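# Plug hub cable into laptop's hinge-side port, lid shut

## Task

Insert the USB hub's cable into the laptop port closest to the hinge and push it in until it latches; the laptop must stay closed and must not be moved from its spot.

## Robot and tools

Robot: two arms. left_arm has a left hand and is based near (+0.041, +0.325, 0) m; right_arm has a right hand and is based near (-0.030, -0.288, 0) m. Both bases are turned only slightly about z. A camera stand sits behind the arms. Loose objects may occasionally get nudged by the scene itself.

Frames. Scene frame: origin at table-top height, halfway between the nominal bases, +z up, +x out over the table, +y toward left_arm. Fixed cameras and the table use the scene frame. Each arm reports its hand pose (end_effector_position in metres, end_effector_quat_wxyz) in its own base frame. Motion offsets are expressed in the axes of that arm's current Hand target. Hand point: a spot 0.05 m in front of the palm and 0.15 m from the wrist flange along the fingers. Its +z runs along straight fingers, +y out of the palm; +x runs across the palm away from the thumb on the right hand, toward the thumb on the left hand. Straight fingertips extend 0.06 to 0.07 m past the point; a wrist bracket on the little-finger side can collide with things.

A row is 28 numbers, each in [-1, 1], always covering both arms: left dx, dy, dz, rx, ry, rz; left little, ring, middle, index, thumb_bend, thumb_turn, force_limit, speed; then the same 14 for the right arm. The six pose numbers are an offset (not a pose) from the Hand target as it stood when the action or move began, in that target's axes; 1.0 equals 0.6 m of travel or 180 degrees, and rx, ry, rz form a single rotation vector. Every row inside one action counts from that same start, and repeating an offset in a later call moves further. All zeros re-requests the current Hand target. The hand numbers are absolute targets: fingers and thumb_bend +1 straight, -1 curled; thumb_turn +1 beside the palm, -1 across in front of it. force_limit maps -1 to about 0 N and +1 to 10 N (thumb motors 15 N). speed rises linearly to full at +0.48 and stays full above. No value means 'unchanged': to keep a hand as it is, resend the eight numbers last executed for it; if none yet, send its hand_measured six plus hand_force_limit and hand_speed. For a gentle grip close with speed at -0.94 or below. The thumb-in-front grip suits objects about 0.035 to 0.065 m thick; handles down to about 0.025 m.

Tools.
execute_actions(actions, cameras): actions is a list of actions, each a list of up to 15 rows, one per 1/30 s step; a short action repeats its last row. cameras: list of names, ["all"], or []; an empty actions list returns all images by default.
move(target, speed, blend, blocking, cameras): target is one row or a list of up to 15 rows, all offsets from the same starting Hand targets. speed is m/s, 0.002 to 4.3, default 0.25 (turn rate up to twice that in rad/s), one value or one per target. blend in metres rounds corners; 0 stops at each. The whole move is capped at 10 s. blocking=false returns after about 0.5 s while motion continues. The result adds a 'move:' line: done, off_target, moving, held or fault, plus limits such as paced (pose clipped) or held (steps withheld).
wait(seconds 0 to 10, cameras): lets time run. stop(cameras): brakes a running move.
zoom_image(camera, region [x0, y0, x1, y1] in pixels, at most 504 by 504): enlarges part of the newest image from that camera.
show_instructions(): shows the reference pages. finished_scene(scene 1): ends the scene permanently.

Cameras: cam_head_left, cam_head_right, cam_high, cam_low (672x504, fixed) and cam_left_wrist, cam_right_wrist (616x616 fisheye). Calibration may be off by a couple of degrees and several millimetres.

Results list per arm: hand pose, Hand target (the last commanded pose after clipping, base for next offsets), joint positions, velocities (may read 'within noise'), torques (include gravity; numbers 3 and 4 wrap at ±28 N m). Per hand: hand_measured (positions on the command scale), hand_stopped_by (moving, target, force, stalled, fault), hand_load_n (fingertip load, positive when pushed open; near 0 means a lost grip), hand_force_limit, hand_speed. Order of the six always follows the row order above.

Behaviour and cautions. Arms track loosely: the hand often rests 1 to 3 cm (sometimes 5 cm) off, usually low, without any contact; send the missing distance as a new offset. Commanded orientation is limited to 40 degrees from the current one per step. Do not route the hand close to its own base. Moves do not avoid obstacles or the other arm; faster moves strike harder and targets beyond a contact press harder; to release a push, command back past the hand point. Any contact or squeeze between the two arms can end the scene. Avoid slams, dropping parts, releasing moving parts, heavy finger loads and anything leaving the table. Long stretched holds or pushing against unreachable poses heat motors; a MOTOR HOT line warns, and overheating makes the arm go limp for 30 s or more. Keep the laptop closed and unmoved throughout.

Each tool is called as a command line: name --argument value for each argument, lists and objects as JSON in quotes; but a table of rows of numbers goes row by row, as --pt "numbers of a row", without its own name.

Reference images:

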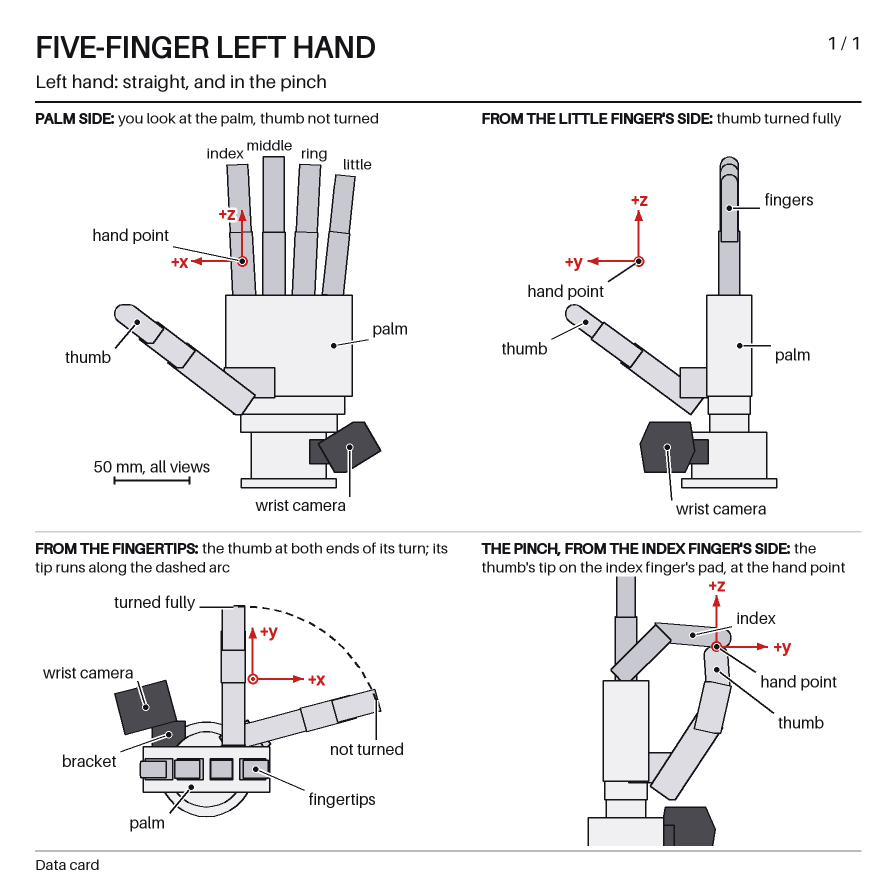

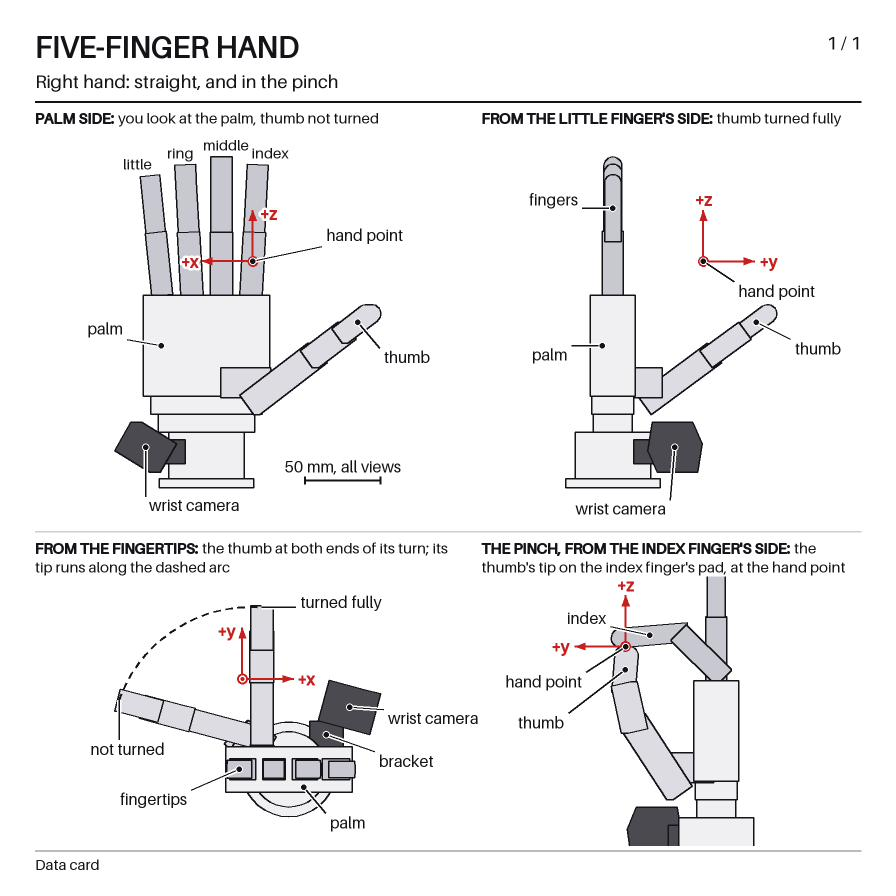

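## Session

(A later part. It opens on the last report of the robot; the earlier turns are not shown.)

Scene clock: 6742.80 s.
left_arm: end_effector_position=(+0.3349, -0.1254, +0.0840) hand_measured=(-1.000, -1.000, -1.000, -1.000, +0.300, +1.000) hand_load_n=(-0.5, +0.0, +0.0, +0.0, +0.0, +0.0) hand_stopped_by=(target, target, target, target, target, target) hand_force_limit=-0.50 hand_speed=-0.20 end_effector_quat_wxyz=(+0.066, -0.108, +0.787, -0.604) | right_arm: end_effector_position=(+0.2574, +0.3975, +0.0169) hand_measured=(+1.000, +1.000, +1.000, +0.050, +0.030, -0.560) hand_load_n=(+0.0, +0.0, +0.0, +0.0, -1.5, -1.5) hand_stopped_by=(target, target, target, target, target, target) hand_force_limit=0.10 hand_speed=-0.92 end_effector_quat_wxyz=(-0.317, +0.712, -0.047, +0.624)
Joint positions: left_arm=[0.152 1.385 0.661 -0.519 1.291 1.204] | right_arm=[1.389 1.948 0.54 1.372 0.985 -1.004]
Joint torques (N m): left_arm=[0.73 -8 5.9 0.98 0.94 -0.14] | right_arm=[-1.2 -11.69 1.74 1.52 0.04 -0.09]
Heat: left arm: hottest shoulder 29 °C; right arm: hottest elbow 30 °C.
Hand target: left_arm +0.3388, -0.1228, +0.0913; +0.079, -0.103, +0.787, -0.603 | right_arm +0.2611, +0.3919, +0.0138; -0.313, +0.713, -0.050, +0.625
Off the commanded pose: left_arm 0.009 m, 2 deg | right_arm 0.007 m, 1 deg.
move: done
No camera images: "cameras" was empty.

move --target '[0,0,0,0,0,0,-1,-1,-1,-1,0.3,1,-0.5,-0.2,0,0,0,0,0,0,1,1,1,-0.35,0.03,-0.56,0.9,-0.92]' --speed 0.015 --cameras '["cam_left_wrist","cam_right_wrist"]'

zoom_image --camera "cam_right_wrist" --region '[322, 300, 362, 340]'

zoom_image --camera "cam_left_wrist" --region '[262, 366, 302, 406]'

Scene clock: 6748.90 s.
left_arm: end_effector_position=(+0.3349, -0.1254, +0.0840) hand_measured=(-1.000, -1.000, -1.000, -1.000, +0.300, +1.000) hand_load_n=(+0.0, +0.0, +0.0, +0.0, +0.0, +0.0) hand_stopped_by=(target, target, target, target, target, target) hand_force_limit=-0.50 hand_speed=-0.20 end_effector_quat_wxyz=(+0.066, -0.108, +0.787, -0.604) | right_arm: end_effector_position=(+0.2584, +0.3976, +0.0176) hand_measured=(+1.000, +1.000, +1.000, -0.194, +0.030, -0.560) hand_load_n=(+0.0, +0.0, +0.0, +10.0, +2.0, +0.5) hand_stopped_by=(target, target, target, force, target, target) hand_force_limit=0.90 hand_speed=-0.92 end_effector_quat_wxyz=(-0.319, +0.711, -0.049, +0.624)
Joint positions: left_arm=[0.152 1.385 0.661 -0.519 1.291 1.204] | right_arm=[1.386 1.948 0.54 1.377 0.982 -1.004]
Joint torques (N m): left_arm=[0.73 -8.06 5.97 1.03 0.94 -0.14] | right_arm=[-1.14 -11.69 1.76 1.37 0.11 -0.09]
Heat: left arm: hottest shoulder 29 °C; right arm: hottest elbow 30 °C.
Hand target: left_arm +0.3388, -0.1228, +0.0913; +0.079, -0.103, +0.787, -0.603 | right_arm +0.2611, +0.3919, +0.0138; -0.313, +0.713, -0.050, +0.625
Off the commanded pose: left_arm 0.009 m, 2 deg | right_arm 0.007 m, 1 deg.
move: done
camera_calibration:
cam_left_wrist: T_world_to_cam=[[-0.109501, -0.307221, 0.945317, -0.081491], [-0.951784, 0.306587, -0.0106114, 0.360605], [-0.286562, -0.900899, -0.325979, 0.12633], [0, 0, 0, 1]] pos_world=[0.370496, -0.0217818, 0.122042]
cam_right_wrist: T_world_to_cam=[[0.401503, -0.872842, -0.277383, 0.251505], [-0.582363, -0.00955869, -0.812872, 0.168851], [0.706858, 0.487909, -0.512149, -0.249787], [0, 0, 0, 1]] pos_world=[0.173917, 0.343011, 0.0790888]
Images, in order (width x height): cam_left_wrist 616x616, cam_right_wrist 616x616.

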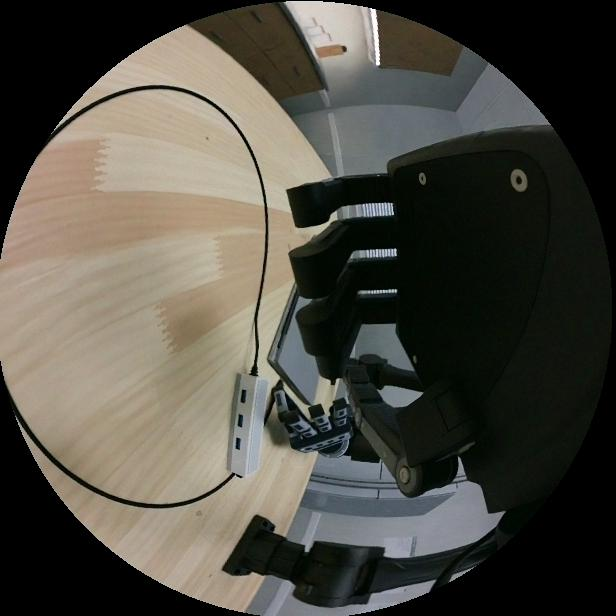

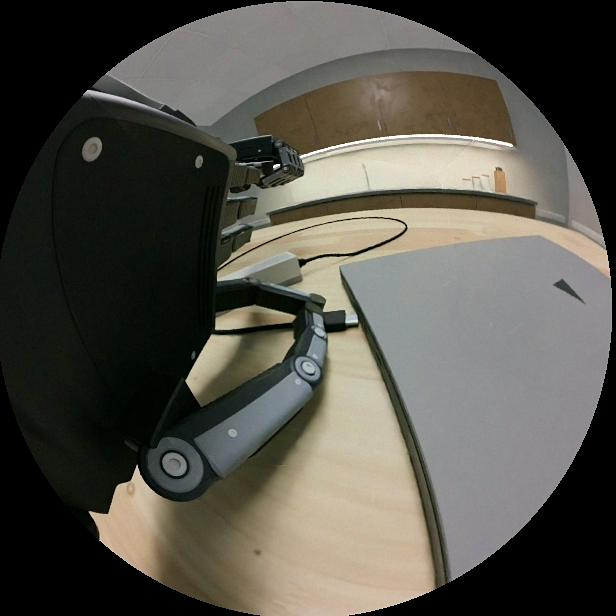

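Scaled by 12.600 from the camera's 616x616 image, which has a finer 880x880 frame.

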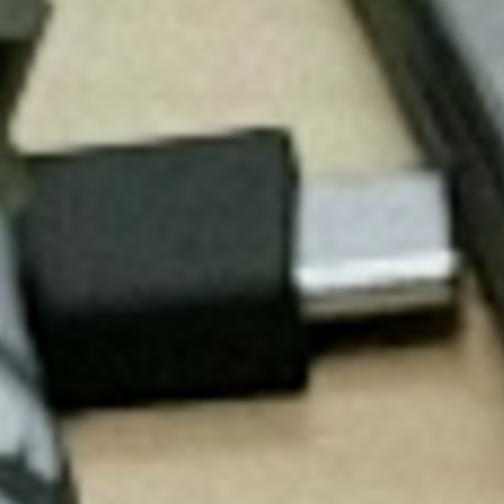

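Scaled by 12.600 from the camera's 616x616 image, which has a finer 880x880 frame.

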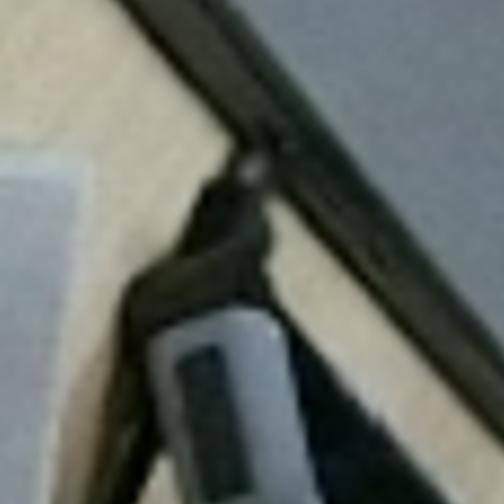

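move --pt "0 0 0 0 0 0 -1 -1 -1 -1 0.3 1 -0.5 -0.2 0 0 0 0 0 0 1 1 1 0.05 0.03 -0.56 0.9 -0.6" --pt "0 0 0 0 0 0 -1 -1 -1 -1 0.3 1 -0.5 -0.2 0.0002 0.0008 -0.0120 0 0 0 1 1 1 0.05 0.03 -0.56 0.9 -0.6" --speed 0.02 --cameras '[]'

Scene clock: 6760.07 s.
left_arm: end_effector_position=(+0.3349, -0.1254, +0.0840) hand_measured=(-1.000, -1.000, -1.000, -1.000, +0.300, +1.000) hand_load_n=(+0.0, +0.0, +0.0, +0.0, +0.0, -0.5) hand_stopped_by=(target, target, target, target, target, target) hand_force_limit=-0.50 hand_speed=-0.20 end_effector_quat_wxyz=(+0.066, -0.108, +0.787, -0.604) | right_arm: end_effector_position=(+0.2564, +0.3945, +0.0170) hand_measured=(+1.000, +1.000, +1.000, +0.050, +0.030, -0.560) hand_load_n=(+0.0, +0.0, +0.0, +0.0, -3.5, -0.5) hand_stopped_by=(target, target, target, target, target, target) hand_force_limit=0.90 hand_speed=-0.60 end_effector_quat_wxyz=(-0.318, +0.712, -0.049, +0.625)
Joint positions: left_arm=[0.152 1.385 0.661 -0.519 1.291 1.204] | right_arm=[1.391 1.948 0.533 1.383 0.989 -1.004]
Joint torques (N m): left_arm=[0.79 -8 5.96 0.95 0.95 -0.15] | right_arm=[-0.32 -11.81 1.32 1.42 0.43 -0.07]
Heat: left arm: hottest shoulder 29 °C; right arm: hottest elbow 30 °C.
Hand target: left_arm +0.3388, -0.1228, +0.0913; +0.079, -0.103, +0.787, -0.603 | right_arm +0.2548, +0.3886, +0.0138; -0.313, +0.713, -0.050, +0.625
Off the commanded pose: left_arm 0.009 m, 2 deg | right_arm 0.007 m, 1 deg.
move: done
No camera images: "cameras" was empty.

execute_actions --actions '[]' --cameras '["cam_left_wrist","cam_right_wrist"]'

zoom_image --camera "cam_right_wrist" --region '[306, 290, 366, 350]'

zoom_image --camera "cam_left_wrist" --region '[262, 366, 302, 406]'

Scene clock: 6763.07 s.
left_arm: end_effector_position=(+0.3349, -0.1254, +0.0840) hand_measured=(-1.000, -1.000, -1.000, -1.000, +0.300, +1.000) hand_load_n=(+0.0, +0.0, +0.0, +0.0, +0.0, +0.0) hand_stopped_by=(target, target, target, target, target, target) hand_force_limit=-0.50 hand_speed=-0.20 end_effector_quat_wxyz=(+0.066, -0.108, +0.787, -0.604) | right_arm: end_effector_position=(+0.2564, +0.3945, +0.0170) hand_measured=(+1.000, +1.000, +1.000, +0.050, +0.030, -0.560) hand_load_n=(+0.0, +0.0, +0.0, +0.0, -3.5, -0.5) hand_stopped_by=(target, target, target, target, target, target) hand_force_limit=0.90 hand_speed=-0.60 end_effector_quat_wxyz=(-0.318, +0.712, -0.049, +0.625)
Joint positions: left_arm=[0.152 1.385 0.661 -0.519 1.291 1.204] | right_arm=[1.391 1.948 0.533 1.383 0.989 -1.004]
Joint velocities: within noise
Joint torques (N m): left_arm=[0.73 -7.94 5.93 0.95 0.94 -0.15] | right_arm=[-0.26 -11.87 1.32 1.44 0.43 -0.08]
Heat: left arm: hottest shoulder 29 °C; right arm: hottest elbow 30 °C.
Hand target: left_arm +0.3388, -0.1228, +0.0913; +0.079, -0.103, +0.787, -0.603 | right_arm +0.2548, +0.3886, +0.0138; -0.313, +0.713, -0.050, +0.625
Off the commanded pose: left_arm 0.009 m, 2 deg | right_arm 0.007 m, 1 deg.
camera_calibration:
cam_left_wrist: T_world_to_cam=[[-0.109501, -0.307221, 0.945317, -0.081491], [-0.951784, 0.306587, -0.0106114, 0.360605], [-0.286562, -0.900899, -0.325979, 0.12633], [0, 0, 0, 1]] pos_world=[0.370496, -0.0217818, 0.122042]
cam_right_wrist: T_world_to_cam=[[0.399569, -0.874061, -0.276336, 0.250485], [-0.582325, -0.0092036, -0.812904, 0.16701], [0.707984, 0.485729, -0.512665, -0.246533], [0, 0, 0, 1]] pos_world=[0.17171, 0.340224, 0.0785919]
Images, in order (width x height): cam_left_wrist 616x616, cam_right_wrist 616x616.

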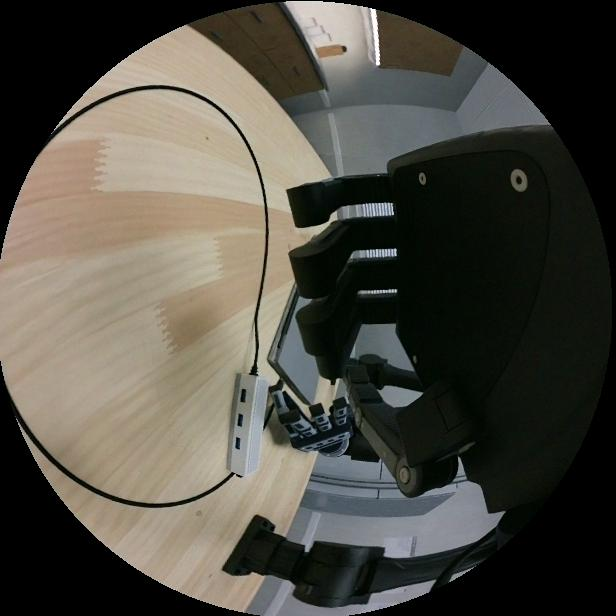

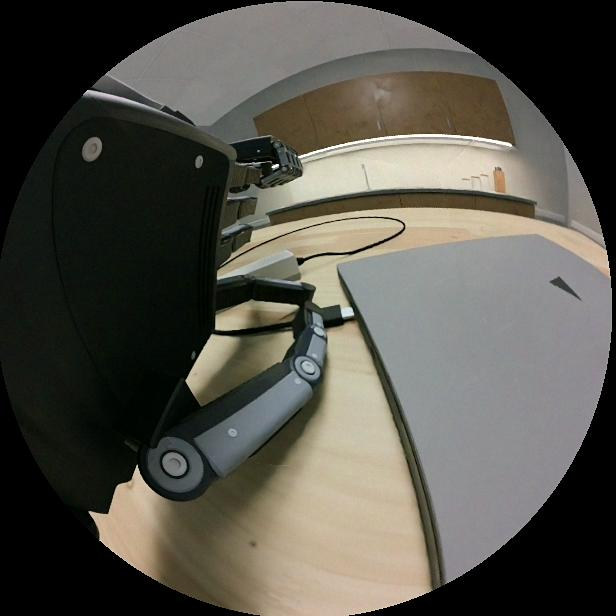

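Scaled by 8.400 from the camera's 616x616 image, which has a finer 880x880 frame.

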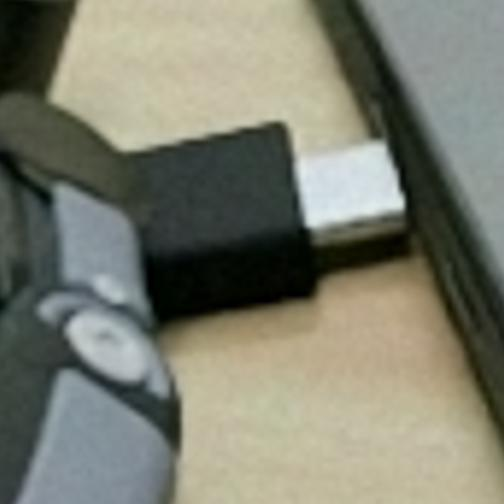

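Scaled by 12.600 from the camera's 616x616 image, which has a finer 880x880 frame.

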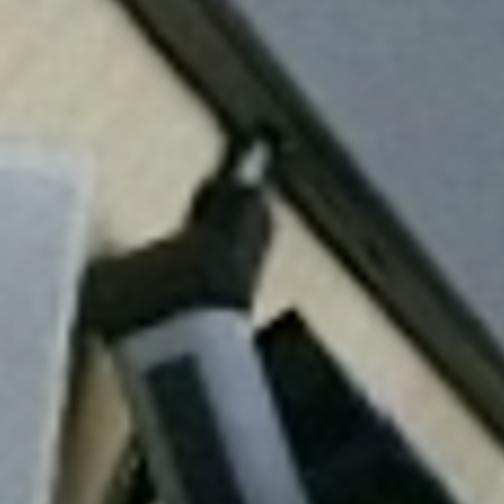

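move --target '[0,0,0,0,0,0,-1,-1,-1,-1,0.3,1,-0.5,-0.2,0.00157,-0.00033,-0.00667,0,0,0,1,1,1,0.05,0.03,-0.56,0.9,-0.6]' --speed 0.02 --cameras '[]'

Scene clock: 6770.60 s.
left_arm: end_effector_position=(+0.3349, -0.1254, +0.0840) hand_measured=(-1.000, -1.000, -1.000, -1.000, +0.300, +1.000) hand_load_n=(+0.0, +0.0, +0.0, +0.0, +0.0, -0.5) hand_stopped_by=(target, target, target, target, target, target) hand_force_limit=-0.50 hand_speed=-0.20 end_effector_quat_wxyz=(+0.066, -0.108, +0.787, -0.604) | right_arm: end_effector_position=(+0.2542, +0.3901, +0.0163) hand_measured=(+1.000, +1.000, +1.000, +0.050, +0.030, -0.560) hand_load_n=(+0.5, +0.0, +0.0, +0.0, -2.5, -2.5) hand_stopped_by=(target, target, target, target, target, target) hand_force_limit=0.90 hand_speed=-0.60 end_effector_quat_wxyz=(-0.314, +0.712, -0.052, +0.626)
Joint positions: left_arm=[0.152 1.385 0.661 -0.519 1.291 1.204] | right_arm=[1.396 1.948 0.525 1.389 1.003 -1.004]
Joint torques (N m): left_arm=[0.73 -7.94 5.94 0.98 0.94 -0.14] | right_arm=[-0.03 -12.16 1.31 1.25 0.23 -0.07]
Heat: left arm: hottest shoulder 29 °C; right arm: hottest elbow 30 °C.
Hand target: left_arm +0.3388, -0.1228, +0.0913; +0.079, -0.103, +0.787, -0.603 | right_arm +0.2511, +0.3867, +0.0147; -0.313, +0.713, -0.050, +0.625
Off the commanded pose: left_arm 0.009 m, 2 deg | right_arm 0.005 m, 0 deg.
move: done
No camera images: "cameras" was empty.

move --target '[0,0,0,0,0,0,-1,-1,-1,-1,0.3,1,-0.5,-0.2,-0.0001,-0.00292,0.01147,0,0,0,1,1,1,0.05,0.03,-0.56,0.9,-0.6]' --speed 0.02 --cameras '["cam_left_wrist","cam_right_wrist"]'

zoom_image --camera "cam_right_wrist" --region '[306, 290, 366, 350]'

zoom_image --camera "cam_left_wrist" --region '[262, 366, 302, 406]'

Scene clock: 6777.83 s.
left_arm: end_effector_position=(+0.3349, -0.1254, +0.0840) hand_measured=(-1.000, -1.000, -1.000, -1.000, +0.300, +1.000) hand_load_n=(+0.0, +0.0, +0.0, +0.0, +0.0, +0.0) hand_stopped_by=(target, target, target, target, target, target) hand_force_limit=-0.50 hand_speed=-0.20 end_effector_quat_wxyz=(+0.066, -0.108, +0.787, -0.604) | right_arm: end_effector_position=(+0.2540, +0.3909, +0.0163) hand_measured=(+1.000, +1.000, +1.000, +0.050, +0.030, -0.560) hand_load_n=(+0.0, +0.0, +0.0, +0.0, -2.0, -3.0) hand_stopped_by=(target, target, target, target, target, target) hand_force_limit=0.90 hand_speed=-0.60 end_effector_quat_wxyz=(-0.316, +0.712, -0.050, +0.626)
Joint positions: left_arm=[0.152 1.385 0.661 -0.519 1.291 1.204] | right_arm=[1.396 1.948 0.525 1.389 0.999 -1.005]
Joint torques (N m): left_arm=[0.85 -8 5.93 0.98 0.94 -0.15] | right_arm=[-1.14 -12.16 2.47 0.84 -0.07 -0.06]
Heat: left arm: hottest shoulder 29 °C; right arm: hottest elbow 29 °C.
Hand target: left_arm +0.3388, -0.1228, +0.0913; +0.079, -0.103, +0.787, -0.603 | right_arm +0.2569, +0.3908, +0.0154; -0.313, +0.713, -0.049, +0.625
Off the commanded pose: left_arm 0.009 m, 2 deg | right_arm 0.003 m, 0 deg.
move: done
camera_calibration:
cam_left_wrist: T_world_to_cam=[[-0.109501, -0.307221, 0.945317, -0.081491], [-0.951784, 0.306587, -0.0106114, 0.360605], [-0.286562, -0.900899, -0.325979, 0.12633], [0, 0, 0, 1]] pos_world=[0.370496, -0.0217818, 0.122042]
cam_right_wrist: T_world_to_cam=[[0.395941, -0.876657, -0.273318, 0.249934], [-0.582131, -0.00943488, -0.81304, 0.165035], [0.710179, 0.481023, -0.514065, -0.24217], [0, 0, 0, 1]] pos_world=[0.169097, 0.337153, 0.0780004]
Images, in order (width x height): cam_left_wrist 616x616, cam_right_wrist 616x616.

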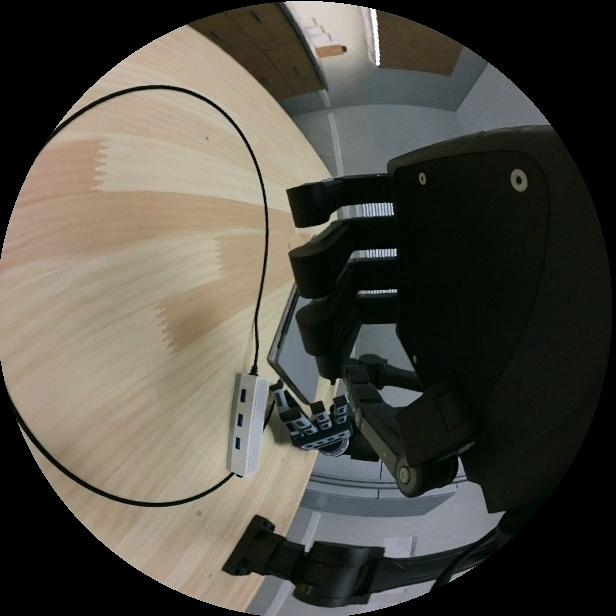

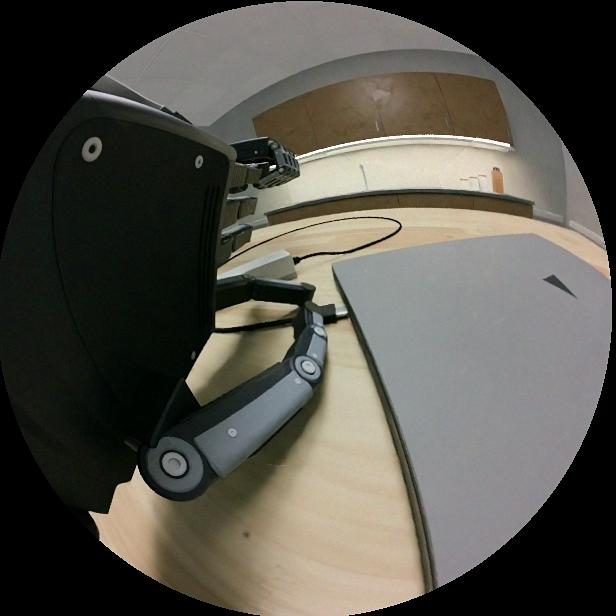

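Scaled by 8.400 from the camera's 616x616 image, which has a finer 880x880 frame.

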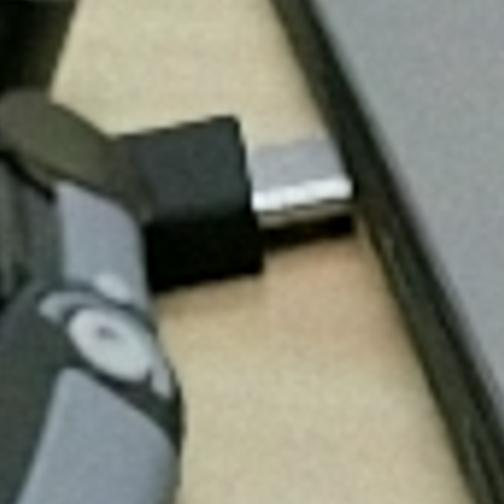

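Scaled by 12.600 from the camera's 616x616 image, which has a finer 880x880 frame.

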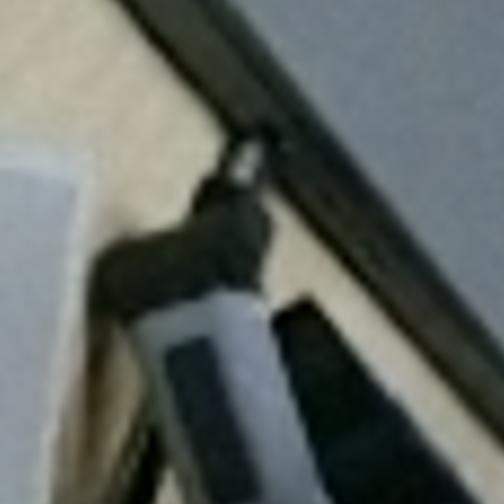

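move --target '[0,0,0,0,0,0,-1,-1,-1,-1,0.3,1,-0.5,-0.2,0,0,0,0,0,0,1,1,1,-0.35,0.03,-0.56,0.9,-0.92]' --speed 0.015 --cameras '["cam_left_wrist","cam_right_wrist"]'

zoom_image --camera "cam_right_wrist" --region '[306, 290, 366, 350]'

zoom_image --camera "cam_left_wrist" --region '[262, 366, 302, 406]'

Scene clock: 6785.13 s.
left_arm: end_effector_position=(+0.3349, -0.1254, +0.0840) hand_measured=(-1.000, -1.000, -1.000, -1.000, +0.300, +1.000) hand_load_n=(+0.0, +0.0, +0.0, +0.0, +0.0, +0.0) hand_stopped_by=(target, target, target, target, target, target) hand_force_limit=-0.50 hand_speed=-0.20 end_effector_quat_wxyz=(+0.066, -0.108, +0.787, -0.604) | right_arm: end_effector_position=(+0.2540, +0.3923, +0.0168) hand_measured=(+1.000, +1.000, +1.000, -0.120, +0.030, -0.560) hand_load_n=(+0.0, +0.0, +0.0, +9.0, +1.0, -0.5) hand_stopped_by=(target, target, target, force, target, target) hand_force_limit=0.90 hand_speed=-0.92 end_effector_quat_wxyz=(-0.317, +0.712, -0.048, +0.625)
Joint positions: left_arm=[0.152 1.385 0.661 -0.519 1.291 1.204] | right_arm=[1.396 1.947 0.526 1.389 0.994 -1.008]
Joint torques (N m): left_arm=[0.62 -7.94 5.93 0.96 0.95 -0.14] | right_arm=[-1.2 -12.1 2.39 0.83 0.06 -0.05]
Heat: left arm: hottest shoulder 29 °C; right arm: hottest elbow 29 °C.
Hand target: left_arm +0.3388, -0.1228, +0.0913; +0.079, -0.103, +0.787, -0.603 | right_arm +0.2569, +0.3908, +0.0154; -0.313, +0.713, -0.050, +0.625
Off the commanded pose: left_arm 0.009 m, 2 deg | right_arm 0.004 m, 0 deg.
move: done
camera_calibration:
cam_left_wrist: T_world_to_cam=[[-0.109501, -0.307221, 0.945317, -0.081491], [-0.951784, 0.306587, -0.0106114, 0.360605], [-0.286562, -0.900899, -0.325979, 0.12633], [0, 0, 0, 1]] pos_world=[0.370496, -0.0217818, 0.122042]
cam_right_wrist: T_world_to_cam=[[0.399967, -0.875034, -0.272656, 0.249625], [-0.581186, -0.0121151, -0.81368, 0.166286], [0.708695, 0.483909, -0.513404, -0.243412], [0, 0, 0, 1]] pos_world=[0.169306, 0.338234, 0.0783962]
Images, in order (width x height): cam_left_wrist 616x616, cam_right_wrist 616x616.

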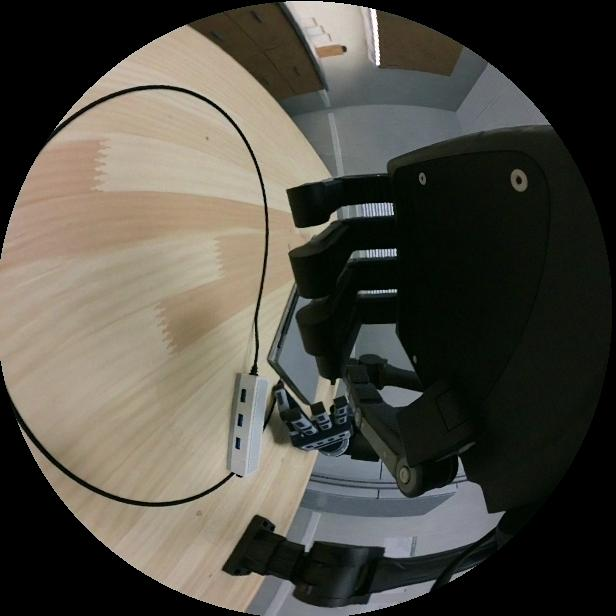

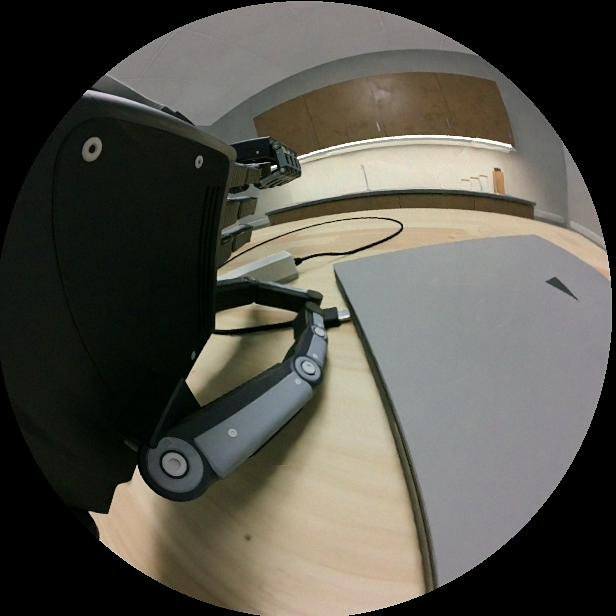

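Scaled by 8.400 from the camera's 616x616 image, which has a finer 880x880 frame.

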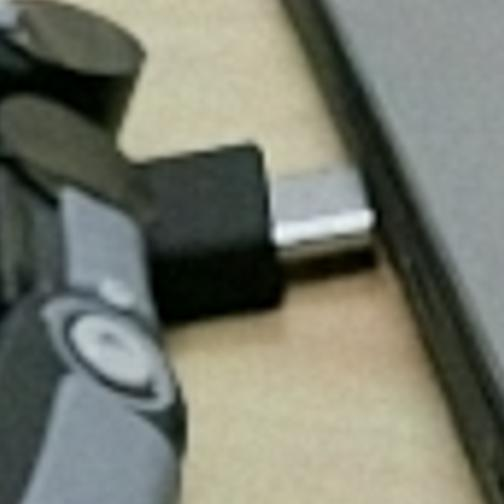

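Scaled by 12.600 from the camera's 616x616 image, which has a finer 880x880 frame.

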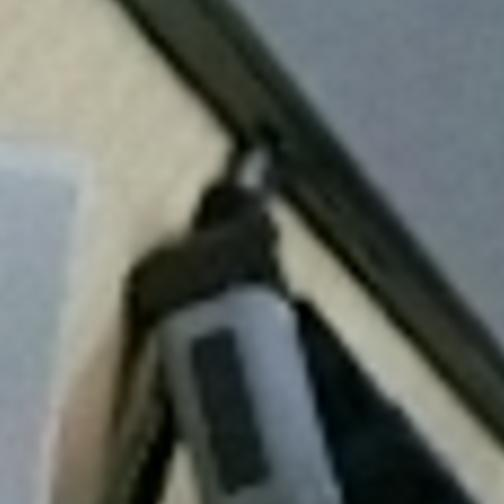

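move --target '[0,0,0,0,0,0,-1,-1,-1,-1,0.3,1,-0.5,-0.2,0.02222,-0.01315,-0.00056,0.01672,-0.00989,-0.00042,1,1,1,-0.35,0.03,-0.56,0.9,-0.92]' --speed 0.015 --cameras '["cam_left_wrist","cam_right_wrist"]'

zoom_image --camera "cam_right_wrist" --region '[306, 290, 366, 350]'

zoom_image --camera "cam_left_wrist" --region '[262, 366, 302, 406]'

Scene clock: 6797.47 s.
left_arm: end_effector_position=(+0.3349, -0.1254, +0.0840) hand_measured=(-1.000, -1.000, -1.000, -1.000, +0.300, +1.000) hand_load_n=(+0.0, +0.0, +0.0, +0.0, +0.0, +0.0) hand_stopped_by=(target, target, target, target, target, target) hand_force_limit=-0.50 hand_speed=-0.20 end_effector_quat_wxyz=(+0.066, -0.108, +0.787, -0.604) | right_arm: end_effector_position=(+0.2534, +0.3911, +0.0218) hand_measured=(+1.000, +1.000, +1.000, -0.120, +0.030, -0.560) hand_load_n=(+0.0, +0.0, +0.0, +0.0, +0.0, +0.0) hand_stopped_by=(target, target, target, force, target, target) hand_force_limit=0.90 hand_speed=-0.92 end_effector_quat_wxyz=(-0.329, +0.717, -0.022, +0.614)
Joint positions: left_arm=[0.152 1.385 0.661 -0.519 1.291 1.204] | right_arm=[1.383 1.907 0.493 1.364 0.921 -1.008]
Joint torques (N m): left_arm=[0.73 -7.94 5.9 0.96 0.93 -0.15] | right_arm=[-1.2 -13.86 2.18 0.84 0.01 -0.1]
Heat: left arm: hottest shoulder 29 °C; right arm: hottest elbow 29 °C.
Hand target: left_arm +0.3388, -0.1228, +0.0913; +0.079, -0.103, +0.787, -0.603 | right_arm +0.2569, +0.3908, +0.0309; -0.332, +0.714, -0.028, +0.616
Off the commanded pose: left_arm 0.009 m, 2 deg | right_arm 0.010 m, 1 deg.
move: done
camera_calibration:
cam_left_wrist: T_world_to_cam=[[-0.109501, -0.307221, 0.945317, -0.081491], [-0.951784, 0.306587, -0.0106114, 0.360605], [-0.286562, -0.900899, -0.325979, 0.12633], [0, 0, 0, 1]] pos_world=[0.370496, -0.0217818, 0.122042]
cam_right_wrist: T_world_to_cam=[[0.450082, -0.854341, -0.25986, 0.229059], [-0.583974, -0.0614434, -0.809444, 0.189853], [0.675575, 0.516067, -0.526567, -0.243693], [0, 0, 0, 1]] pos_world=[0.172407, 0.333122, 0.084878]
Images, in order (width x height): cam_left_wrist 616x616, cam_right_wrist 616x616.

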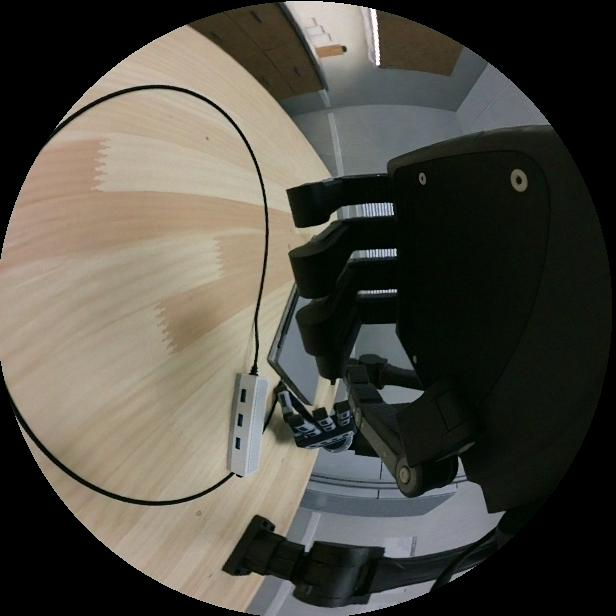

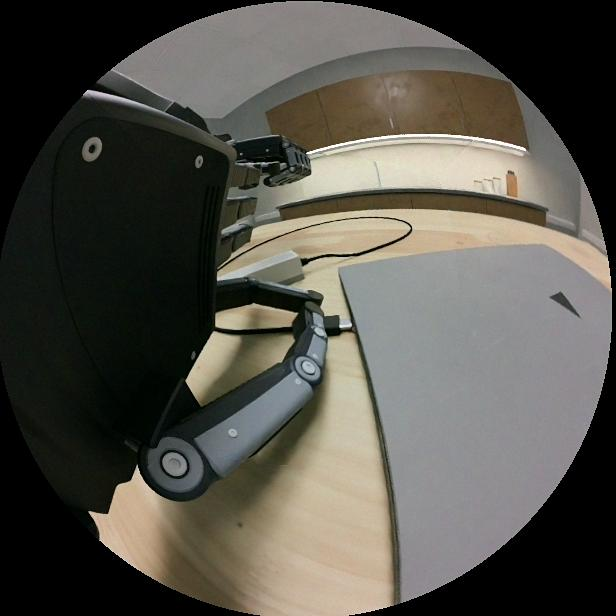

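Scaled by 8.400 from the camera's 616x616 image, which has a finer 880x880 frame.

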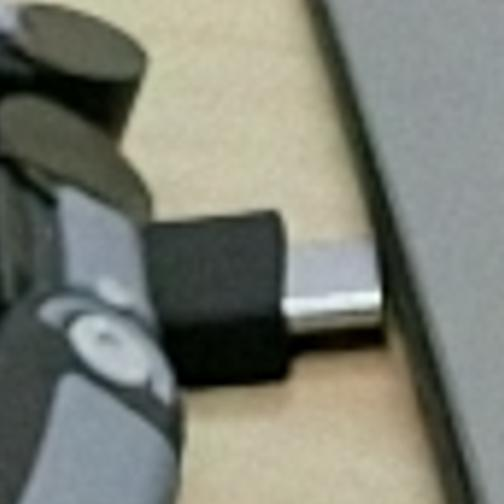

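Scaled by 12.600 from the camera's 616x616 image, which has a finer 880x880 frame.

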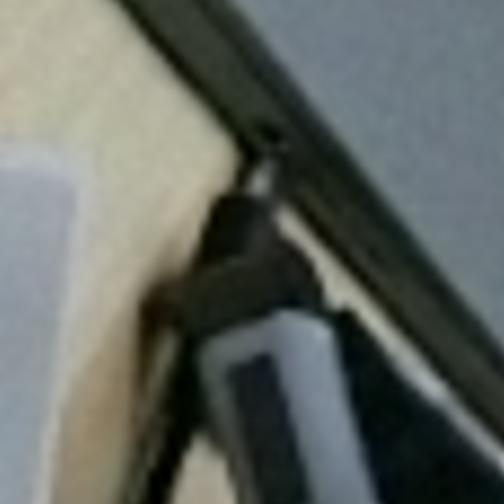

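move --pt "0 0 0 0 0 0 -1 -1 -1 -1 0.3 1 -0.5 -0.2 0 0 0 0 0 0 1 1 1 0.06 0.03 -0.56 0.9 -0.6" --pt "0 0 0 0 0 0 -1 -1 -1 -1 0.3 1 -0.5 -0.2 0.0001 0.0002 -0.0067 0 0 0 1 1 1 0.06 0.03 -0.56 0.9 -0.6" --pt "0 0 0 0 0 0 -1 -1 -1 -1 0.3 1 -0.5 -0.2 -0.02403 0.01433 -0.00607 0 0 0 1 1 1 0.06 0.03 -0.56 0.9 -0.6" --speed 0.02 --cameras '["cam_left_wrist","cam_right_wrist"]'

zoom_image --camera "cam_right_wrist" --region '[306, 290, 366, 350]'

zoom_image --camera "cam_left_wrist" --region '[262, 366, 302, 406]'

Scene clock: 6815.57 s.
left_arm: end_effector_position=(+0.3349, -0.1254, +0.0840) hand_measured=(-1.000, -1.000, -1.000, -1.000, +0.300, +1.000) hand_load_n=(+0.0, +0.0, +0.0, +0.0, +0.0, +0.0) hand_stopped_by=(target, target, target, target, target, target) hand_force_limit=-0.50 hand_speed=-0.20 end_effector_quat_wxyz=(+0.066, -0.108, +0.787, -0.604) | right_arm: end_effector_position=(+0.2532, +0.3883, +0.0199) hand_measured=(+1.000, +1.000, +1.000, +0.060, +0.030, -0.560) hand_load_n=(+0.0, +0.0, +0.0, +0.0, -2.0, -1.0) hand_stopped_by=(target, target, target, target, target, target) hand_force_limit=0.90 hand_speed=-0.60 end_effector_quat_wxyz=(-0.334, +0.714, -0.028, +0.615)
Joint positions: left_arm=[0.152 1.385 0.661 -0.519 1.291 1.204] | right_arm=[1.383 1.924 0.486 1.404 0.925 -1.008]
Joint torques (N m): left_arm=[0.73 -7.94 5.96 0.99 0.94 -0.15] | right_arm=[-0.38 -9.88 2.67 1.69 0.2 -0.08]
Heat: left arm: hottest shoulder 29 °C; right arm: hottest shoulder 29 °C.
Hand target: left_arm +0.3388, -0.1228, +0.0913; +0.079, -0.103, +0.787, -0.603 | right_arm +0.2533, +0.3891, +0.0143; -0.332, +0.714, -0.028, +0.616
Off the commanded pose: left_arm 0.009 m, 2 deg | right_arm 0.006 m, 0 deg.
move: done
camera_calibration:
cam_left_wrist: T_world_to_cam=[[-0.109501, -0.307221, 0.945317, -0.081491], [-0.951784, 0.306587, -0.0106114, 0.360605], [-0.286562, -0.900899, -0.325979, 0.12633], [0, 0, 0, 1]] pos_world=[0.370496, -0.0217818, 0.122042]
cam_right_wrist: T_world_to_cam=[[0.448002, -0.851524, -0.2724, 0.225978], [-0.581475, -0.0460851, -0.812258, 0.181531], [0.679103, 0.522287, -0.515786, -0.246605], [0, 0, 0, 1]] pos_world=[0.171787, 0.32959, 0.0818112]
Images, in order (width x height): cam_left_wrist 616x616, cam_right_wrist 616x616.

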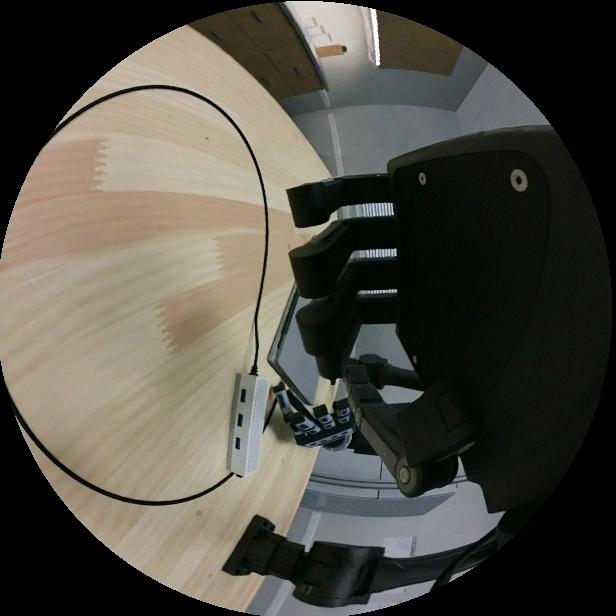

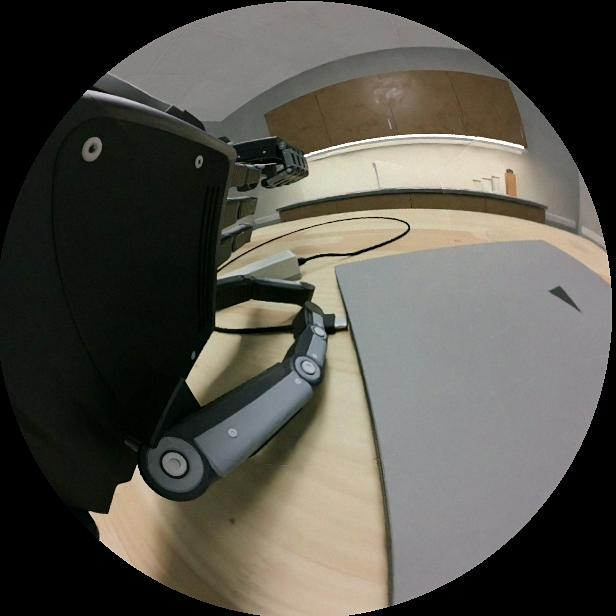

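Scaled by 8.400 from the camera's 616x616 image, which has a finer 880x880 frame.

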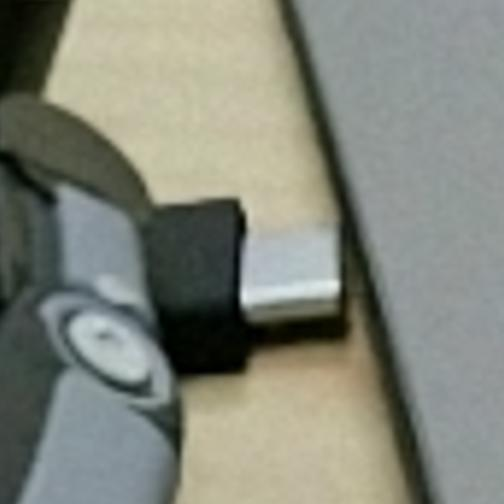

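Scaled by 12.600 from the camera's 616x616 image, which has a finer 880x880 frame.

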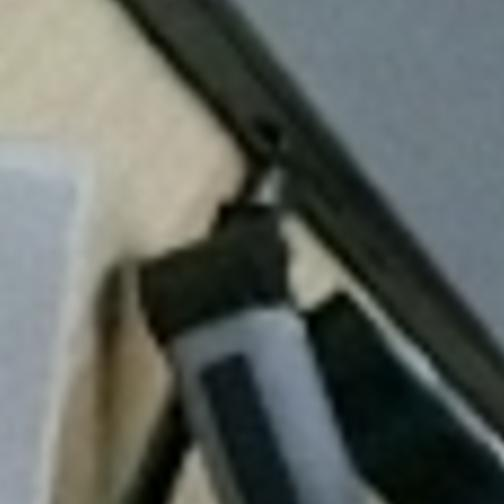

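move --target '[0,0,0,0,0,0,-1,-1,-1,-1,0.3,1,-0.5,-0.2,-0.00574,0.00339,0.0001,0,0,0,1,1,1,0.06,0.03,-0.56,0.9,-0.6]' --speed 0.02 --cameras '[]'

Scene clock: 6822.70 s.
left_arm: end_effector_position=(+0.3349, -0.1254, +0.0840) hand_measured=(-1.000, -1.000, -1.000, -1.000, +0.300, +1.000) hand_load_n=(+0.0, +0.0, +0.0, +0.0, +0.0, +0.0) hand_stopped_by=(target, target, target, target, target, target) hand_force_limit=-0.50 hand_speed=-0.20 end_effector_quat_wxyz=(+0.066, -0.108, +0.787, -0.604) | right_arm: end_effector_position=(+0.2533, +0.3884, +0.0189) hand_measured=(+1.000, +1.000, +1.000, +0.060, +0.030, -0.560) hand_load_n=(+0.0, +0.0, -0.5, +0.0, -3.0, -2.0) hand_stopped_by=(target, target, target, target, target, target) hand_force_limit=0.90 hand_speed=-0.60 end_effector_quat_wxyz=(-0.337, +0.711, -0.031, +0.616)
Joint positions: left_arm=[0.152 1.385 0.661 -0.519 1.291 1.204] | right_arm=[1.383 1.935 0.486 1.425 0.925 -1.008]
Joint torques (N m): left_arm=[0.67 -8.06 5.97 0.98 0.94 -0.15] | right_arm=[-0.44 -9.52 2.8 1.39 0.17 -0.08]
Heat: left arm: hottest shoulder 29 °C; right arm: hottest shoulder 29 °C.
Hand target: left_arm +0.3388, -0.1228, +0.0913; +0.079, -0.103, +0.787, -0.603 | right_arm +0.2533, +0.3891, +0.0102; -0.332, +0.714, -0.028, +0.616
Off the commanded pose: left_arm 0.009 m, 2 deg | right_arm 0.009 m, 1 deg.
move: done
No camera images: "cameras" was empty.

move --pt "0 0 0 0 0 0 -1 -1 -1 -1 0.3 1 -0.5 -0.2 0.01578 -0.00932 -0.0004 0 0 0 1 1 1 0.06 0.03 -0.56 0.9 -0.6" --pt "0 0 0 0 0 0 -1 -1 -1 -1 0.3 1 -0.5 -0.2 0.0159 -0.0091 -0.0104 0 0 0 1 1 1 0.06 0.03 -0.56 0.9 -0.6" --speed 0.02 --cameras '[]'

Scene clock: 6828.53 s.
left_arm: end_effector_position=(+0.3349, -0.1254, +0.0840) hand_measured=(-1.000, -1.000, -1.000, -1.000, +0.300, +1.000) hand_load_n=(+0.0, +0.0, +0.0, +0.0, +0.0, -0.5) hand_stopped_by=(target, target, target, target, target, target) hand_force_limit=-0.50 hand_speed=-0.20 end_effector_quat_wxyz=(+0.066, -0.108, +0.787, -0.604) | right_arm: end_effector_position=(+0.2510, +0.3878, +0.0195) hand_measured=(+1.000, +1.000, +1.000, +0.060, +0.030, -0.560) hand_load_n=(+0.0, +0.0, +0.0, +0.0, -2.0, -1.0) hand_stopped_by=(target, target, target, target, target, target) hand_force_limit=0.90 hand_speed=-0.60 end_effector_quat_wxyz=(-0.334, +0.712, -0.031, +0.617)
Joint positions: left_arm=[0.152 1.385 0.661 -0.519 1.291 1.204] | right_arm=[1.391 1.929 0.486 1.414 0.938 -1.008]
Joint torques (N m): left_arm=[0.85 -8.06 5.93 0.95 0.94 -0.14] | right_arm=[0.09 -12.86 1.43 0.66 0.22 -0.09]
Heat: left arm: hottest shoulder 29 °C; right arm: hottest shoulder 29 °C.
Hand target: left_arm +0.3388, -0.1228, +0.0913; +0.079, -0.103, +0.787, -0.603 | right_arm +0.2480, +0.3862, +0.0214; -0.332, +0.714, -0.028, +0.616
Off the commanded pose: left_arm 0.009 m, 2 deg | right_arm 0.004 m, 0 deg.
move: done
No camera images: "cameras" was empty.

move --target '[0,0,0,0,0,0,-1,-1,-1,-1,0.3,1,-0.5,-0.2,-0.01076,0.00636,0.00026,0,0,0,1,1,1,0.06,0.03,-0.56,0.9,-0.6]' --speed 0.02 --cameras '["cam_left_wrist","cam_right_wrist"]'

zoom_image --camera "cam_right_wrist" --region '[306, 290, 366, 350]'

zoom_image --camera "cam_left_wrist" --region '[262, 366, 302, 406]'

Scene clock: 6834.13 s.
left_arm: end_effector_position=(+0.3349, -0.1254, +0.0840) hand_measured=(-1.000, -1.000, -1.000, -1.000, +0.300, +1.000) hand_load_n=(+0.0, +0.0, +0.0, +0.0, +0.0, +0.0) hand_stopped_by=(target, target, target, target, target, target) hand_force_limit=-0.50 hand_speed=-0.20 end_effector_quat_wxyz=(+0.066, -0.108, +0.787, -0.604) | right_arm: end_effector_position=(+0.2510, +0.3878, +0.0195) hand_measured=(+1.000, +1.000, +1.000, +0.060, +0.030, -0.560) hand_load_n=(+0.0, +0.0, +0.0, +0.0, -2.0, -1.0) hand_stopped_by=(target, target, target, target, target, target) hand_force_limit=0.90 hand_speed=-0.60 end_effector_quat_wxyz=(-0.334, +0.712, -0.031, +0.617)
Joint positions: left_arm=[0.152 1.385 0.661 -0.519 1.291 1.204] | right_arm=[1.391 1.929 0.486 1.414 0.938 -1.008]
Joint torques (N m): left_arm=[0.62 -8 5.94 0.99 0.94 -0.15] | right_arm=[0.09 -10.4 1.74 1.57 0.21 -0.08]
Heat: left arm: hottest shoulder 29 °C; right arm: hottest shoulder 29 °C.
Hand target: left_arm +0.3388, -0.1228, +0.0913; +0.079, -0.103, +0.787, -0.603 | right_arm +0.2480, +0.3863, +0.0139; -0.332, +0.714, -0.028, +0.616
Off the commanded pose: left_arm 0.009 m, 2 deg | right_arm 0.007 m, 0 deg.
move: done
camera_calibration:
cam_left_wrist: T_world_to_cam=[[-0.109501, -0.307221, 0.945317, -0.081491], [-0.951784, 0.306587, -0.0106114, 0.360605], [-0.286562, -0.900899, -0.325979, 0.12633], [0, 0, 0, 1]] pos_world=[0.370496, -0.0217818, 0.122042]
cam_right_wrist: T_world_to_cam=[[0.443511, -0.852747, -0.2759, 0.228044], [-0.580637, -0.038871, -0.813234, 0.176884], [0.682758, 0.520876, -0.512376, -0.245474], [0, 0, 0, 1]] pos_world=[0.169165, 0.329201, 0.08099]
Images, in order (width x height): cam_left_wrist 616x616, cam_right_wrist 616x616.

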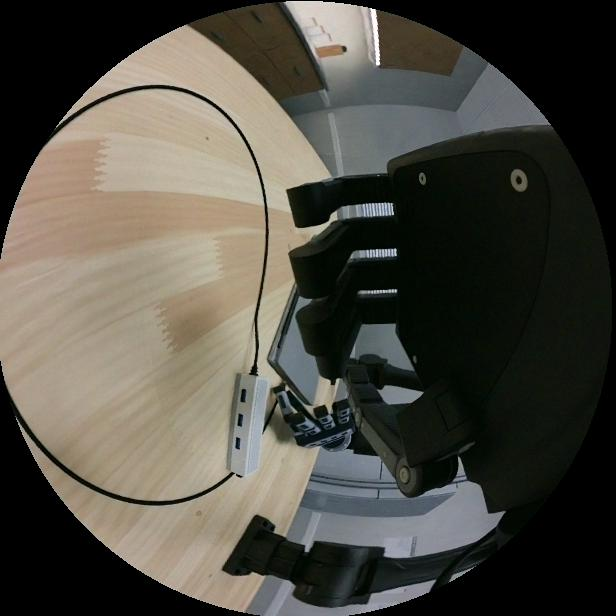

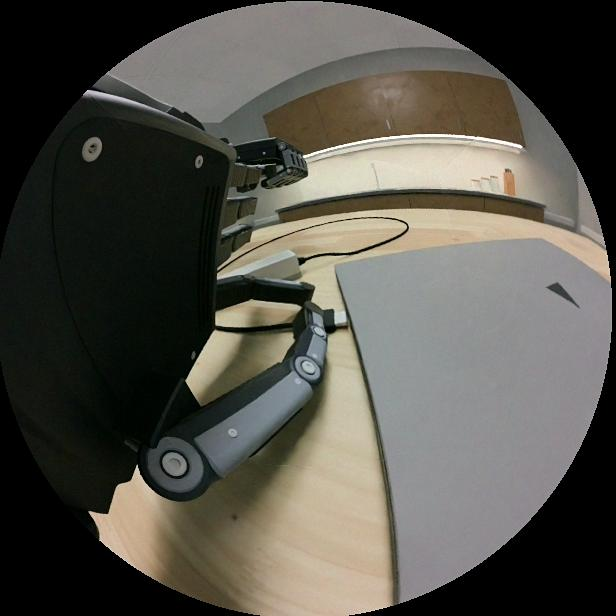

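Scaled by 8.400 from the camera's 616x616 image, which has a finer 880x880 frame.

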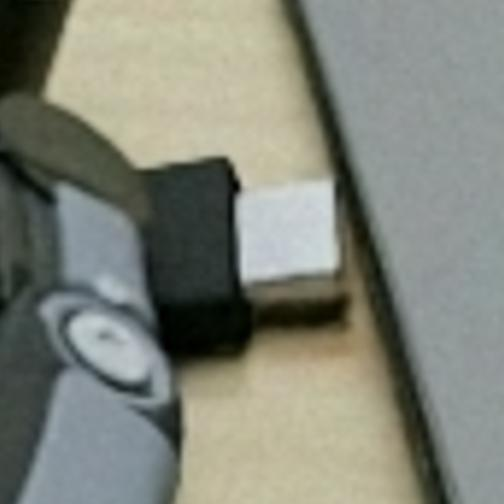

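Scaled by 12.600 from the camera's 616x616 image, which has a finer 880x880 frame.

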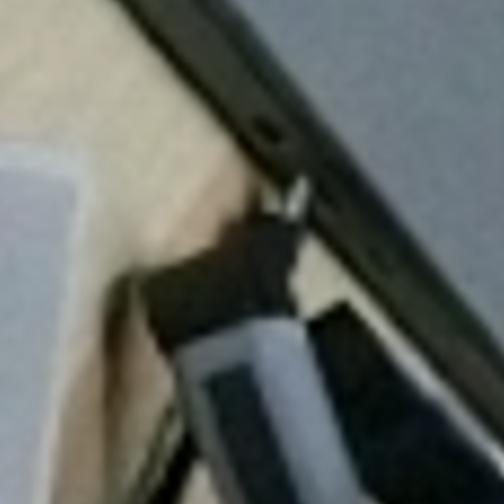

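zoom_image --camera "cam_right_wrist" --region '[200, 250, 360, 410]'

zoom_image --camera "cam_left_wrist" --region '[230, 350, 350, 470]'

Scaled by 3.150 from the camera's 616x616 image, which has a finer 880x880 frame.

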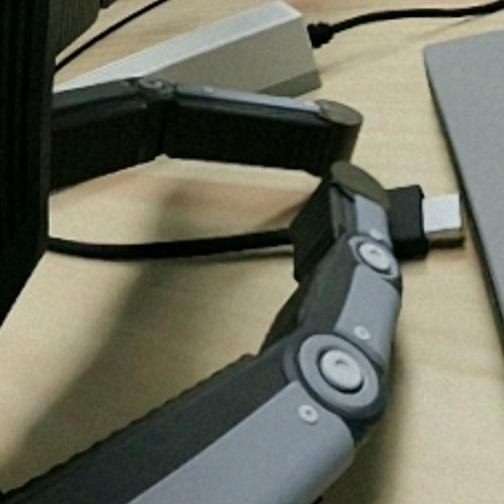

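Scaled by 4.200 from the camera's 616x616 image, which has a finer 880x880 frame.

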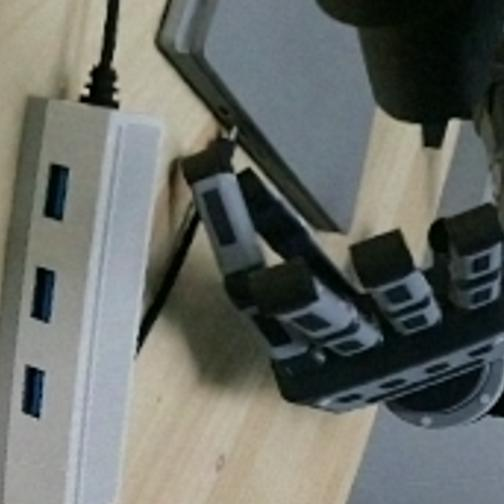

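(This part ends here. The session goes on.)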